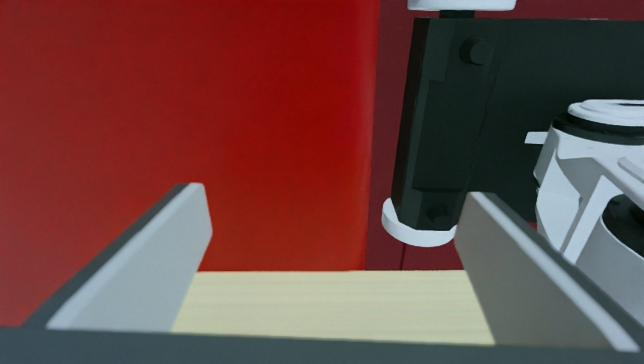

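Request:
move --joints '{"left_shoulder_pitch_rad":-0.87,"left_shoulder_roll_rad":0.67,"left_shoulder_yaw_rad":-0.56,"left_elbow_rad":-2.159,"left_forearm_roll_rad":0.554,"left_wrist_pitch_rad":1.859,"left_hand_roll_rad":1.043,"right_shoulder_pitch_rad":-0.87,"right_shoulder_roll_rad":-0.67,"right_shoulder_yaw_rad":0.56,"right_elbow_rad":-2.159,"right_forearm_roll_rad":-0.554,"right_wrist_pitch_rad":1.859,"right_hand_roll_rad":-1.043}' --cameras '[]' --min_time_s 1.2

Request:
move --joints '{"left_shoulder_pitch_rad":-0.877,"left_shoulder_roll_rad":0.611,"left_shoulder_yaw_rad":-0.559,"left_elbow_rad":-2.142,"left_forearm_roll_rad":0.513,"left_wrist_pitch_rad":1.891,"left_hand_roll_rad":1.029,"right_shoulder_pitch_rad":-0.877,"right_shoulder_roll_rad":-0.611,"right_shoulder_yaw_rad":0.559,"right_elbow_rad":-2.142,"right_forearm_roll_rad":-0.513,"right_wrist_pitch_rad":1.891,"right_hand_roll_rad":-1.029}' --min_time_s 1.2

Scene clock: 142.03 s.
Joint torques (N m): left_arm=[-9.43 1.99 4.59 -6.32 -0.28 -0.01 0.29] | right_arm=[-12.74 1.45 -3.46 -7.56 0.41 -2.3 -0.74]
External joint torques (N m): left_arm=[-0.23 -1.61 -0.31 1.23 -0.31 0.05 0.29] | right_arm=[-3.74 5.67 1.31 -0.4 0.2 -2.29 -0.74]
Motor temperatures (°C): left_arm=[31 28 32 36 34 32 37] | right_arm=[34 30 32 31 36 36 34]
Wrist force (N): left_arm=[1.4 1.1 -7.9] | right_arm=[-4.7 -9.2 0.4]
Wrist torque (N m): left_arm=[-0.29 0.27 0.12] | right_arm=[0.14 0.22 0.46]
Wrist force, peak (N): left_arm=[0.7 1.3 -8.4] | right_arm=[-4.6 -10.1 1.4]
move: done
base_odometry: x=+0.658 y=+1.241 heading=-0.002
lidar_m: 0.23 0.24 1.14 2.94 2.50 1.80 1.71 1.79 2.37 1.19 0.69 0.89
base_status: not commanded
joint_positions: torso_squat_rad=+0.434 torso_shift_rad=+0.000 torso_pitch_rad=+0.750 torso_yaw_rad=+0.000 left_shoulder_pitch_rad=-0.870 left_shoulder_roll_rad=+0.670 left_shoulder_yaw_rad=-0.560 left_elbow_rad=-2.159 left_forearm_roll_rad=+0.554 left_wrist_pitch_rad=+1.859 left_hand_roll_rad=+1.043 left_gripper_m=+0.080 right_shoulder_pitch_rad=-0.869 right_shoulder_roll_rad=-0.671 right_shoulder_yaw_rad=+0.560 right_elbow_rad=-2.159 right_forearm_roll_rad=-0.554 right_wrist_pitch_rad=+1.860 right_hand_roll_rad=-1.043 right_gripper_m=+0.080 head_pan_rad=+0.000 head_tilt_rad=+0.450
joint_status: all done
wheel_motors_off: 0
motor_effort: left_wheel=+5(6) right_wheel=-5(7)
chest: x=-0.0171 y=+0.0000 z=+1.1420 quat_wxyz=(+0.931, +0.000, +0.366, +0.000) (m; base frame)
left_hand: x=+0.2601 y=+0.1288 z=+0.7804 quat_wxyz=(+1.000, +0.000, -0.001, +0.000) (m; base frame)
right_hand: x=+0.2599 y=-0.1296 z=+0.7802 quat_wxyz=(+1.000, -0.001, +0.000, +0.000) (m; base frame)
pictures: none
No camera images: "cameras" was empty.

Scene clock: 143.53 s.
Joint torques (N m): left_arm=[-19.52 -29.23 -0.63 -17.11 7.36 -16.82 3.02] | right_arm=[-23.02 37.11 0.86 -19.23 -7.7 -17.78 -3.12]
External joint torques (N m): left_arm=[-10.18 -32.16 -5.23 -9.44 7.34 -16.79 3.02] | right_arm=[-13.87 40.66 5.34 -11.96 -7.93 -17.8 -3.12]
Motor temperatures (°C): left_arm=[31 28 32 36 34 33 37] | right_arm=[34 30 32 31 36 37 34]
Wrist force (N): left_arm=[-2.0 81.7 2.0] | right_arm=[-6.4 -91.7 7.7]
Wrist torque (N m): left_arm=[-1.04 0.29 -3.13] | right_arm=[1.55 0.10 3.34]
Wrist force, peak (N): left_arm=[2.0 86.4 1.3] | right_arm=[-3.8 -96.1 7.2]
move: done
base_odometry: x=+0.658 y=+1.241 heading=-0.002
lidar_m: 0.25 0.23 1.15 2.97 2.53 1.80 1.71 1.79 2.37 1.18 0.69 0.91
base_status: not commanded
joint_positions: torso_squat_rad=+0.434 torso_shift_rad=+0.000 torso_pitch_rad=+0.749 torso_yaw_rad=+0.000 left_shoulder_pitch_rad=-0.874 left_shoulder_roll_rad=+0.619 left_shoulder_yaw_rad=-0.557 left_elbow_rad=-2.140 left_forearm_roll_rad=+0.511 left_wrist_pitch_rad=+1.895 left_hand_roll_rad=+1.028 left_gripper_m=+0.080 right_shoulder_pitch_rad=-0.874 right_shoulder_roll_rad=-0.621 right_shoulder_yaw_rad=+0.558 right_elbow_rad=-2.139 right_forearm_roll_rad=-0.511 right_wrist_pitch_rad=+1.895 right_hand_roll_rad=-1.028 right_gripper_m=+0.080 head_pan_rad=+0.000 head_tilt_rad=+0.450
joint_status: all done
wheel_motors_off: 0
motor_effort: left_wheel=+5(6) right_wheel=-6(6)
chest: x=-0.0174 y=+0.0000 z=+1.1421 quat_wxyz=(+0.931, +0.000, +0.366, +0.000) (m; base frame)
left_hand: x=+0.2601 y=+0.1222 z=+0.7794 quat_wxyz=(+1.000, +0.007, +0.000, +0.002) (m; base frame)
right_hand: x=+0.2600 y=-0.1235 z=+0.7791 quat_wxyz=(+1.000, -0.008, +0.001, -0.002) (m; base frame)
pictures: head_camera, left_wrist_camera, right_wrist_camera
camera_calibration:
head_camera: T_world_to_cam=[[-0.0164331, -0.999501, -0.0269872, 0.035718], [-0.909343, 0.0261621, -0.415223, 0.703225], [0.415722, 0.0177172, -0.909319, 1.04715], [0, 0, 0, 1]] pos_world=[0.204739, -0.00125026, 1.24515]
left_wrist_camera: T_world_to_cam=[[0.99948, 0.0308766, -0.00934586, -0.257], [0.0317954, -0.893853, 0.447232, -0.218556], [0.00545517, -0.447296, -0.894369, 0.822913], [0, 0, 0, 1]] pos_world=[0.259326, 0.180664, 0.831331]
right_wrist_camera: T_world_to_cam=[[-0.999394, -0.0249034, -0.0243101, 0.274382], [-0.0336502, 0.869684, 0.492461, -0.240427], [0.00887812, 0.492981, -0.869995, 0.8086], [0, 0, 0, 1]] pos_world=[0.258947, -0.182696, 0.828549]

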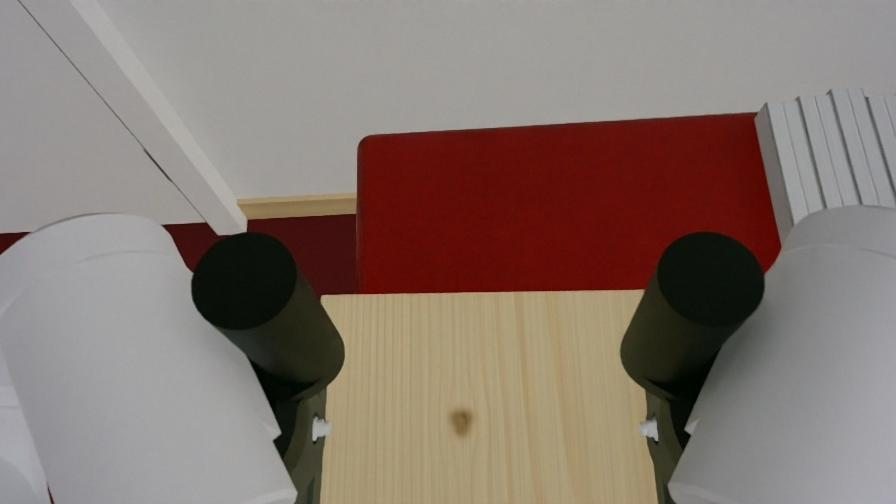

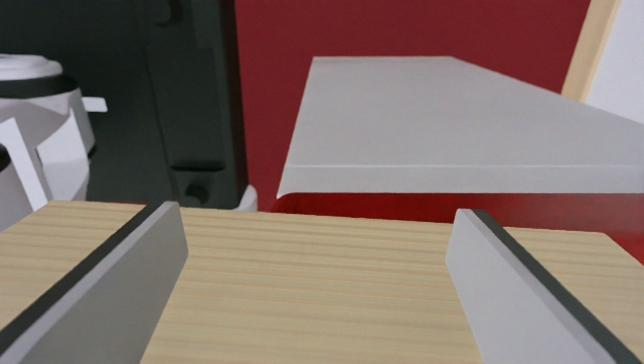

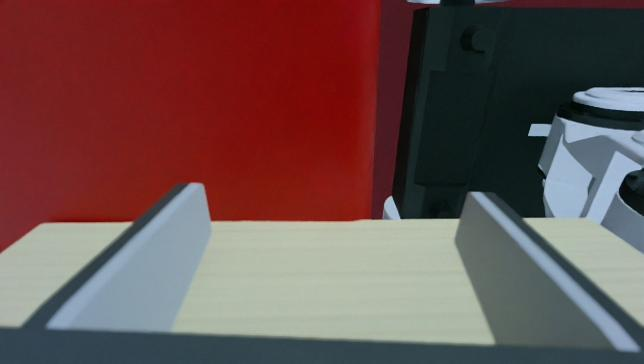

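Request:
move --joints '{"torso_squat_rad":0.0}' --min_time_s 2.5

Scene clock: 147.00 s.
Joint torques (N m): left_arm=[-20.32 -29.51 -0.91 -21.4 8.69 -16.6 3.56] | right_arm=[-23.3 33.66 1.19 -23.14 -8.21 -14.67 -3.23]
External joint torques (N m): left_arm=[-11 -32.44 -5.5 -13.73 8.67 -16.57 3.56] | right_arm=[-14.17 37.2 5.65 -15.87 -8.43 -14.69 -3.23]
Motor temperatures (°C): left_arm=[31 28 32 36 34 34 37] | right_arm=[34 31 32 31 36 38 34]
Wrist force (N): left_arm=[3.3 80.7 -19.2] | right_arm=[0.2 -77.8 -19.0]
Wrist torque (N m): left_arm=[-0.61 -0.23 -3.61] | right_arm=[0.80 -0.58 3.58]
Wrist force, peak (N): left_arm=[4.0 82.6 -17.3] | right_arm=[-5.9 -92.2 7.6]
move: done
base_odometry: x=+0.658 y=+1.241 heading=-0.002
lidar_m: 0.25 0.24 1.14 2.96 2.51 1.78 1.71 1.78 2.37 1.18 0.69 0.91
base_status: not commanded
joint_positions: torso_squat_rad=+0.000 torso_shift_rad=+0.000 torso_pitch_rad=+0.751 torso_yaw_rad=+0.000 left_shoulder_pitch_rad=-0.874 left_shoulder_roll_rad=+0.619 left_shoulder_yaw_rad=-0.557 left_elbow_rad=-2.139 left_forearm_roll_rad=+0.511 left_wrist_pitch_rad=+1.895 left_hand_roll_rad=+1.028 left_gripper_m=+0.080 right_shoulder_pitch_rad=-0.874 right_shoulder_roll_rad=-0.620 right_shoulder_yaw_rad=+0.558 right_elbow_rad=-2.138 right_forearm_roll_rad=-0.511 right_wrist_pitch_rad=+1.895 right_hand_roll_rad=-1.028 right_gripper_m=+0.080 head_pan_rad=+0.000 head_tilt_rad=+0.450
joint_status: all done
wheel_motors_off: 0
motor_effort: left_wheel=+5(6) right_wheel=-5(9)
chest: x=-0.0167 y=+0.0000 z=+1.2068 quat_wxyz=(+0.930, +0.000, +0.367, +0.000) (m; base frame)
left_hand: x=+0.2603 y=+0.1225 z=+0.8434 quat_wxyz=(+1.000, +0.007, +0.001, +0.002) (m; base frame)
right_hand: x=+0.2601 y=-0.1232 z=+0.8431 quat_wxyz=(+1.000, -0.008, +0.002, -0.002) (m; base frame)
pictures: head_camera, left_wrist_camera, right_wrist_camera
camera_calibration:
head_camera: T_world_to_cam=[[-0.0163363, -0.999502, -0.0270125, 0.0374792], [-0.909939, 0.0260591, -0.413922, 0.729074], [0.41442, 0.0178177, -0.909912, 1.10633], [0, 0, 0, 1]] pos_world=[0.20554, -0.00125083, 1.30946]
left_wrist_camera: T_world_to_cam=[[0.999445, 0.031403, -0.011156, -0.255072], [0.0330798, -0.894232, 0.44638, -0.246509], [0.00404165, -0.446501, -0.894774, 0.880827], [0, 0, 0, 1]] pos_world=[0.259525, 0.180864, 0.895332]
right_wrist_camera: T_world_to_cam=[[-0.999442, -0.0245543, -0.022656, 0.274838], [-0.0325365, 0.869356, 0.493114, -0.273132], [0.00758806, 0.493576, -0.86967, 0.864284], [0, 0, 0, 1]] pos_world=[0.259239, -0.182392, 0.892554]

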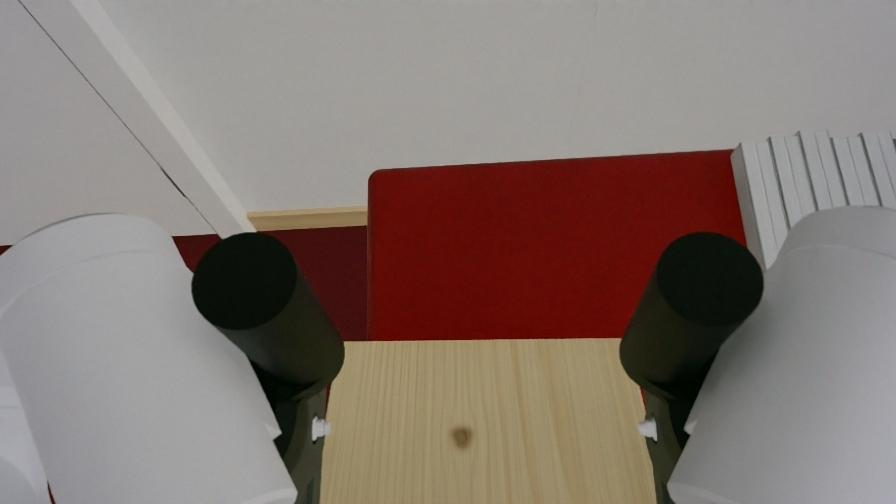

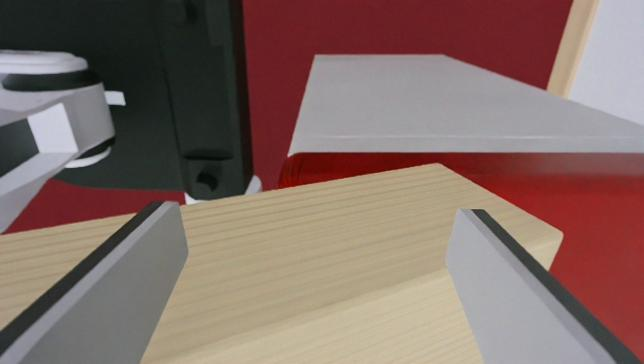

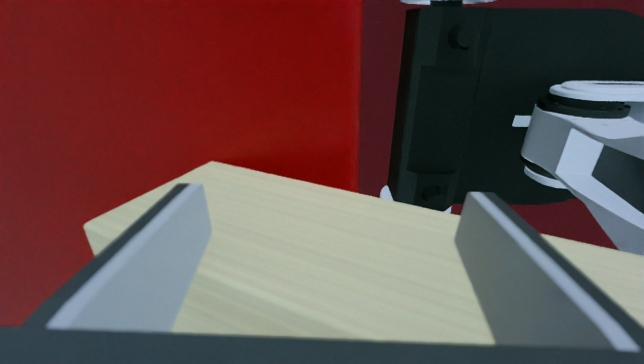

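Request:
wait --seconds 0.5

Scene clock: 149.03 s.
Joint torques (N m): left_arm=[-19.88 -29.51 -0.59 -21.33 8.75 -16.72 3.56] | right_arm=[-22.9 33.86 1.02 -23.24 -8.23 -14.74 -3.35]
External joint torques (N m): left_arm=[-10.56 -32.44 -5.18 -13.65 8.73 -16.69 3.56] | right_arm=[-13.77 37.41 5.48 -15.97 -8.45 -14.76 -3.35]
Motor temperatures (°C): left_arm=[31 28 32 37 35 35 38] | right_arm=[34 31 32 32 36 39 34]
Wrist force (N): left_arm=[2.9 81.1 -18.8] | right_arm=[1.0 -77.7 -18.9]
Wrist torque (N m): left_arm=[-0.70 -0.25 -3.64] | right_arm=[0.77 -0.51 3.55]
Wrist force, peak (N): left_arm=[3.2 81.5 -19.6] | right_arm=[0.7 -78.5 -19.1]
base_odometry: x=+0.658 y=+1.241 heading=-0.002
lidar_m: 0.24 0.23 1.15 2.96 2.51 1.81 1.71 1.78 2.39 1.18 0.69 0.90
base_status: not commanded
joint_positions: torso_squat_rad=+0.000 torso_shift_rad=+0.000 torso_pitch_rad=+0.751 torso_yaw_rad=+0.000 left_shoulder_pitch_rad=-0.874 left_shoulder_roll_rad=+0.619 left_shoulder_yaw_rad=-0.557 left_elbow_rad=-2.139 left_forearm_roll_rad=+0.511 left_wrist_pitch_rad=+1.895 left_hand_roll_rad=+1.028 left_gripper_m=+0.080 right_shoulder_pitch_rad=-0.874 right_shoulder_roll_rad=-0.620 right_shoulder_yaw_rad=+0.558 right_elbow_rad=-2.138 right_forearm_roll_rad=-0.511 right_wrist_pitch_rad=+1.895 right_hand_roll_rad=-1.028 right_gripper_m=+0.080 head_pan_rad=+0.000 head_tilt_rad=+0.450
joint_status: all done
wheel_motors_off: 0
motor_effort: left_wheel=+4(6) right_wheel=-5(9)
chest: x=-0.0167 y=+0.0000 z=+1.2068 quat_wxyz=(+0.930, +0.000, +0.367, +0.000) (m; base frame)
left_hand: x=+0.2603 y=+0.1225 z=+0.8434 quat_wxyz=(+1.000, +0.007, +0.001, +0.002) (m; base frame)
right_hand: x=+0.2601 y=-0.1232 z=+0.8431 quat_wxyz=(+1.000, -0.008, +0.002, -0.002) (m; base frame)
wait: 0.50 s; at rest from the start
pictures: head_camera, left_wrist_camera, right_wrist_camera
camera_calibration:
head_camera: T_world_to_cam=[[-0.0163363, -0.999502, -0.0270125, 0.0374792], [-0.909939, 0.0260591, -0.413922, 0.729074], [0.41442, 0.0178177, -0.909912, 1.10633], [0, 0, 0, 1]] pos_world=[0.20554, -0.00125083, 1.30946]
left_wrist_camera: T_world_to_cam=[[0.999445, 0.031403, -0.011156, -0.255072], [0.0330798, -0.894232, 0.44638, -0.246509], [0.00404165, -0.446501, -0.894774, 0.880827], [0, 0, 0, 1]] pos_world=[0.259525, 0.180864, 0.895332]
right_wrist_camera: T_world_to_cam=[[-0.999442, -0.0245543, -0.022656, 0.274838], [-0.0325365, 0.869356, 0.493114, -0.273132], [0.00758806, 0.493576, -0.86967, 0.864284], [0, 0, 0, 1]] pos_world=[0.259239, -0.182392, 0.892554]

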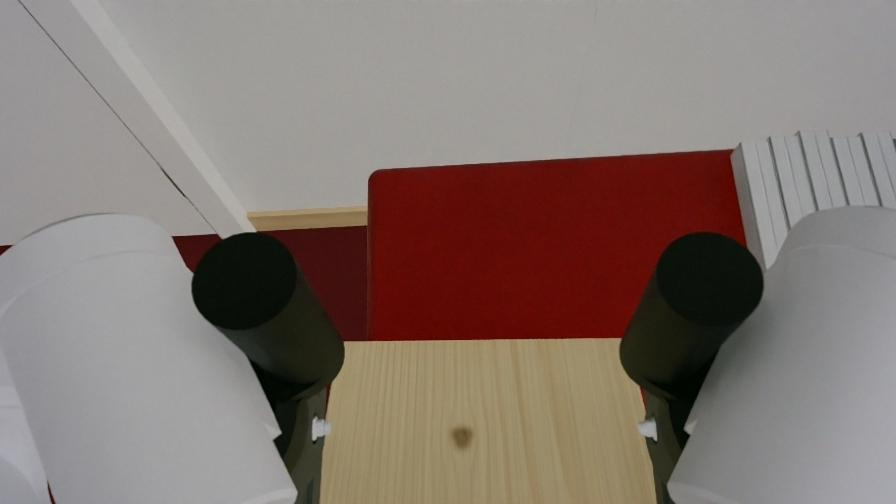

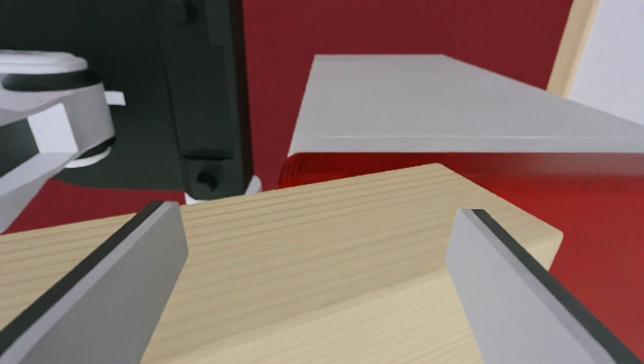

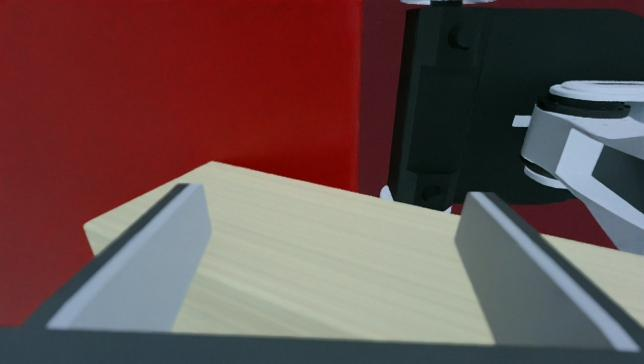

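Request:
move --joints '{"torso_squat_rad":0.434}' --min_time_s 2.5 --cameras '[]'

Request:
move --joints '{"left_shoulder_pitch_rad":-0.79,"left_shoulder_roll_rad":0.765,"left_shoulder_yaw_rad":-0.48,"left_elbow_rad":-2.197,"left_forearm_roll_rad":0.606,"left_wrist_pitch_rad":1.808,"left_hand_roll_rad":0.988,"right_shoulder_pitch_rad":-0.79,"right_shoulder_roll_rad":-0.765,"right_shoulder_yaw_rad":0.48,"right_elbow_rad":-2.197,"right_forearm_roll_rad":-0.606,"right_wrist_pitch_rad":1.808,"right_hand_roll_rad":-0.988}' --cameras '[]'

Request:
move --joints '{"left_gripper_m":0,"right_gripper_m":0}'

Scene clock: 158.10 s.
Joint torques (N m): left_arm=[-20.64 -29.39 -0.29 -17.21 6.39 -19.91 3.67] | right_arm=[-23.31 33.16 1.01 -18.32 -6.2 -18.03 -3.39]
External joint torques (N m): left_arm=[-11.29 -32.32 -4.9 -9.54 6.37 -19.87 3.67] | right_arm=[-14.15 36.7 5.49 -11.06 -6.43 -18.04 -3.39]
Motor temperatures (°C): left_arm=[31 29 32 37 35 38 38] | right_arm=[35 32 32 33 37 42 34]
Wrist force (N): left_arm=[-10.9 90.0 14.0] | right_arm=[-12.8 -89.0 14.8]
Wrist torque (N m): left_arm=[-1.18 0.65 -3.65] | right_arm=[1.48 0.14 3.29]
Wrist force, peak (N): left_arm=[-11.2 90.4 14.2] | right_arm=[-13.0 -89.6 14.7]
move: done
base_odometry: x=+0.658 y=+1.241 heading=-0.002
lidar_m: 0.23 0.23 1.14 2.96 2.52 1.81 1.70 1.77 2.38 1.18 0.69 0.90
base_status: not commanded
joint_positions: torso_squat_rad=+0.434 torso_shift_rad=-0.001 torso_pitch_rad=+0.748 torso_yaw_rad=+0.000 left_shoulder_pitch_rad=-0.874 left_shoulder_roll_rad=+0.619 left_shoulder_yaw_rad=-0.558 left_elbow_rad=-2.140 left_forearm_roll_rad=+0.511 left_wrist_pitch_rad=+1.896 left_hand_roll_rad=+1.028 left_gripper_m=+0.080 right_shoulder_pitch_rad=-0.874 right_shoulder_roll_rad=-0.620 right_shoulder_yaw_rad=+0.558 right_elbow_rad=-2.139 right_forearm_roll_rad=-0.511 right_wrist_pitch_rad=+1.896 right_hand_roll_rad=-1.028 right_gripper_m=+0.080 head_pan_rad=+0.000 head_tilt_rad=+0.450
joint_status: all done
wheel_motors_off: 0
motor_effort: left_wheel=+10(11) right_wheel=-1(7)
chest: x=-0.0179 y=+0.0000 z=+1.1423 quat_wxyz=(+0.931, +0.000, +0.366, +0.000) (m; base frame)
left_hand: x=+0.2597 y=+0.1224 z=+0.7798 quat_wxyz=(+1.000, +0.007, +0.000, +0.002) (m; base frame)
right_hand: x=+0.2596 y=-0.1230 z=+0.7795 quat_wxyz=(+1.000, -0.008, +0.001, -0.002) (m; base frame)
pictures: none
No camera images: "cameras" was empty.

Scene clock: 158.83 s.
Joint torques (N m): left_arm=[-8.23 3.22 6.13 -7.77 0.02 -0.65 -0.19] | right_arm=[-7.77 -4.65 -5.98 -8.16 -0.01 -0.18 -0.09]
External joint torques (N m): left_arm=[0.04 -2.17 0.83 -0.42 -0.01 -0.59 -0.19] | right_arm=[0.29 1.34 -0.79 -1.2 -0.23 -0.18 -0.09]
Motor temperatures (°C): left_arm=[31 29 32 37 35 38 38] | right_arm=[35 32 32 33 37 41 34]
Wrist force (N): left_arm=[0.6 2.2 -7.6] | right_arm=[0.6 2.5 -4.8]
Wrist torque (N m): left_arm=[-0.39 0.15 0.12] | right_arm=[-0.26 0.16 -0.08]
Wrist force, peak (N): left_arm=[-9.2 90.6 12.5] | right_arm=[-12.2 -89.9 13.0]
move: done
base_odometry: x=+0.658 y=+1.241 heading=-0.002
lidar_m: 0.24 0.23 1.15 2.96 2.53 1.80 1.71 1.78 2.37 1.18 0.69 0.90
base_status: not commanded
joint_positions: torso_squat_rad=+0.434 torso_shift_rad=+0.000 torso_pitch_rad=+0.750 torso_yaw_rad=+0.000 left_shoulder_pitch_rad=-0.790 left_shoulder_roll_rad=+0.765 left_shoulder_yaw_rad=-0.480 left_elbow_rad=-2.197 left_forearm_roll_rad=+0.606 left_wrist_pitch_rad=+1.808 left_hand_roll_rad=+0.988 left_gripper_m=+0.080 right_shoulder_pitch_rad=-0.790 right_shoulder_roll_rad=-0.765 right_shoulder_yaw_rad=+0.480 right_elbow_rad=-2.197 right_forearm_roll_rad=-0.606 right_wrist_pitch_rad=+1.808 right_hand_roll_rad=-0.988 right_gripper_m=+0.080 head_pan_rad=+0.000 head_tilt_rad=+0.450
joint_status: all done
wheel_motors_off: 0
motor_effort: left_wheel=+7(11) right_wheel=-6(6)
chest: x=-0.0172 y=+0.0000 z=+1.1420 quat_wxyz=(+0.931, +0.000, +0.366, +0.000) (m; base frame)
left_hand: x=+0.2600 y=+0.1654 z=+0.7800 quat_wxyz=(+1.000, +0.001, +0.000, +0.000) (m; base frame)
right_hand: x=+0.2600 y=-0.1654 z=+0.7800 quat_wxyz=(+1.000, -0.001, +0.000, +0.000) (m; base frame)
pictures: none
No camera images: "cameras" was empty.

Scene clock: 160.27 s.
Joint torques (N m): left_arm=[-8.01 3.27 6.01 -7.5 0.08 -0.73 -0.03] | right_arm=[-7.98 -4.39 -5.65 -8.15 -0.06 -0.12 0.02]
External joint torques (N m): left_arm=[0.27 -2.12 0.7 -0.16 0.05 -0.67 -0.03] | right_arm=[0.08 1.6 -0.47 -1.19 -0.28 -0.11 0.02]
Motor temperatures (°C): left_arm=[31 29 32 37 35 37 38] | right_arm=[34 32 32 33 37 41 34]
Wrist force (N): left_arm=[0.1 2.3 -6.8] | right_arm=[0.4 2.1 -5.1]
Wrist torque (N m): left_arm=[-0.40 0.08 0.05] | right_arm=[-0.23 0.16 -0.07]
Wrist force, peak (N): left_arm=[1.4 2.7 -7.7] | right_arm=[0.5 2.4 -5.6]
move: done
base_odometry: x=+0.658 y=+1.241 heading=-0.002
lidar_m: 0.24 0.23 1.15 2.97 2.51 1.80 1.70 1.78 2.38 1.19 0.68 0.91
base_status: not commanded
joint_positions: torso_squat_rad=+0.434 torso_shift_rad=+0.000 torso_pitch_rad=+0.750 torso_yaw_rad=+0.000 left_shoulder_pitch_rad=-0.790 left_shoulder_roll_rad=+0.765 left_shoulder_yaw_rad=-0.480 left_elbow_rad=-2.197 left_forearm_roll_rad=+0.606 left_wrist_pitch_rad=+1.808 left_hand_roll_rad=+0.988 left_gripper_m=+0.000 right_shoulder_pitch_rad=-0.790 right_shoulder_roll_rad=-0.765 right_shoulder_yaw_rad=+0.480 right_elbow_rad=-2.197 right_forearm_roll_rad=-0.606 right_wrist_pitch_rad=+1.808 right_hand_roll_rad=-0.988 right_gripper_m=+0.000 head_pan_rad=+0.000 head_tilt_rad=+0.450
joint_status: all done
wheel_motors_off: 0
motor_effort: left_wheel=+6(7) right_wheel=-5(7)
chest: x=-0.0171 y=+0.0000 z=+1.1420 quat_wxyz=(+0.931, +0.000, +0.366, +0.000) (m; base frame)
left_hand: x=+0.2600 y=+0.1654 z=+0.7800 quat_wxyz=(+1.000, +0.001, +0.000, +0.000) (m; base frame)
right_hand: x=+0.2600 y=-0.1654 z=+0.7800 quat_wxyz=(+1.000, -0.001, +0.000, +0.000) (m; base frame)
pictures: head_camera, left_wrist_camera, right_wrist_camera
camera_calibration:
head_camera: T_world_to_cam=[[-0.0163119, -0.999502, -0.0270286, 0.0357437], [-0.909569, 0.0260595, -0.414735, 0.702855], [0.415233, 0.0178193, -0.909541, 1.04722], [0, 0, 0, 1]] pos_world=[0.205039, -0.00125083, 1.24495]
left_wrist_camera: T_world_to_cam=[[0.999577, 0.0276481, -0.00897551, -0.258059], [0.0286879, -0.88849, 0.457998, -0.188675], [0.00468809, -0.458062, -0.888908, 0.840412], [0, 0, 0, 1]] pos_world=[0.259422, 0.224459, 0.831145]
right_wrist_camera: T_world_to_cam=[[-0.999262, -0.0282659, -0.0260126, 0.27415], [-0.0375412, 0.862097, 0.50535, -0.214785], [0.00814118, 0.505954, -0.862522, 0.826478], [0, 0, 0, 1]] pos_world=[0.259156, -0.225245, 0.828529]

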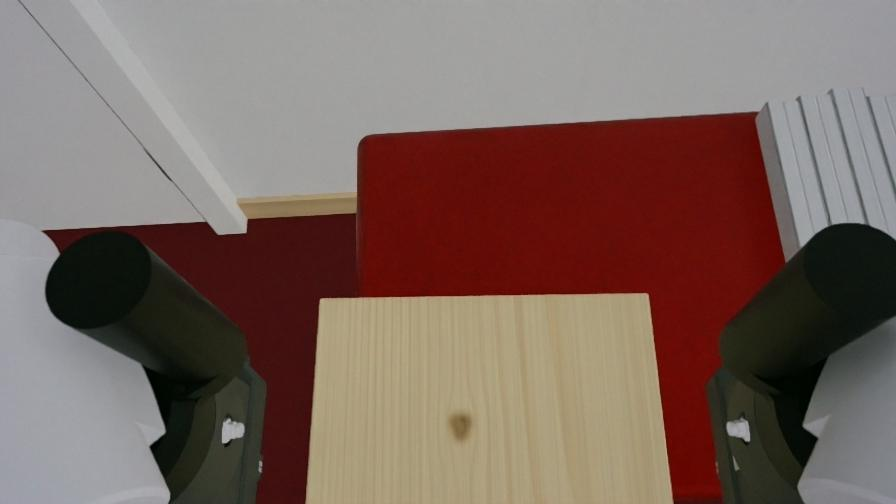

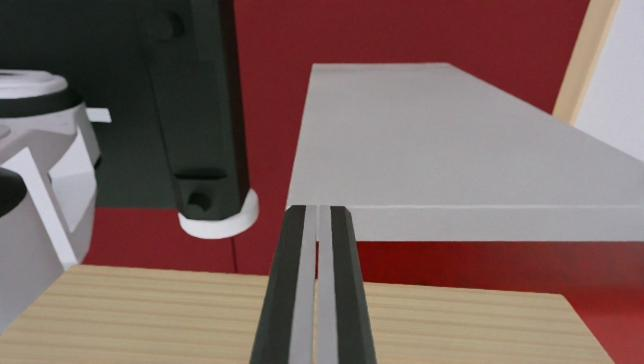

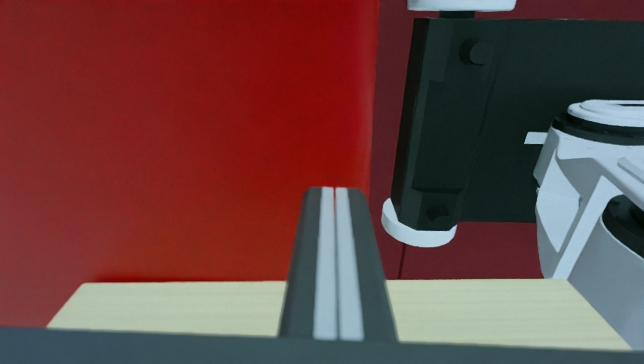

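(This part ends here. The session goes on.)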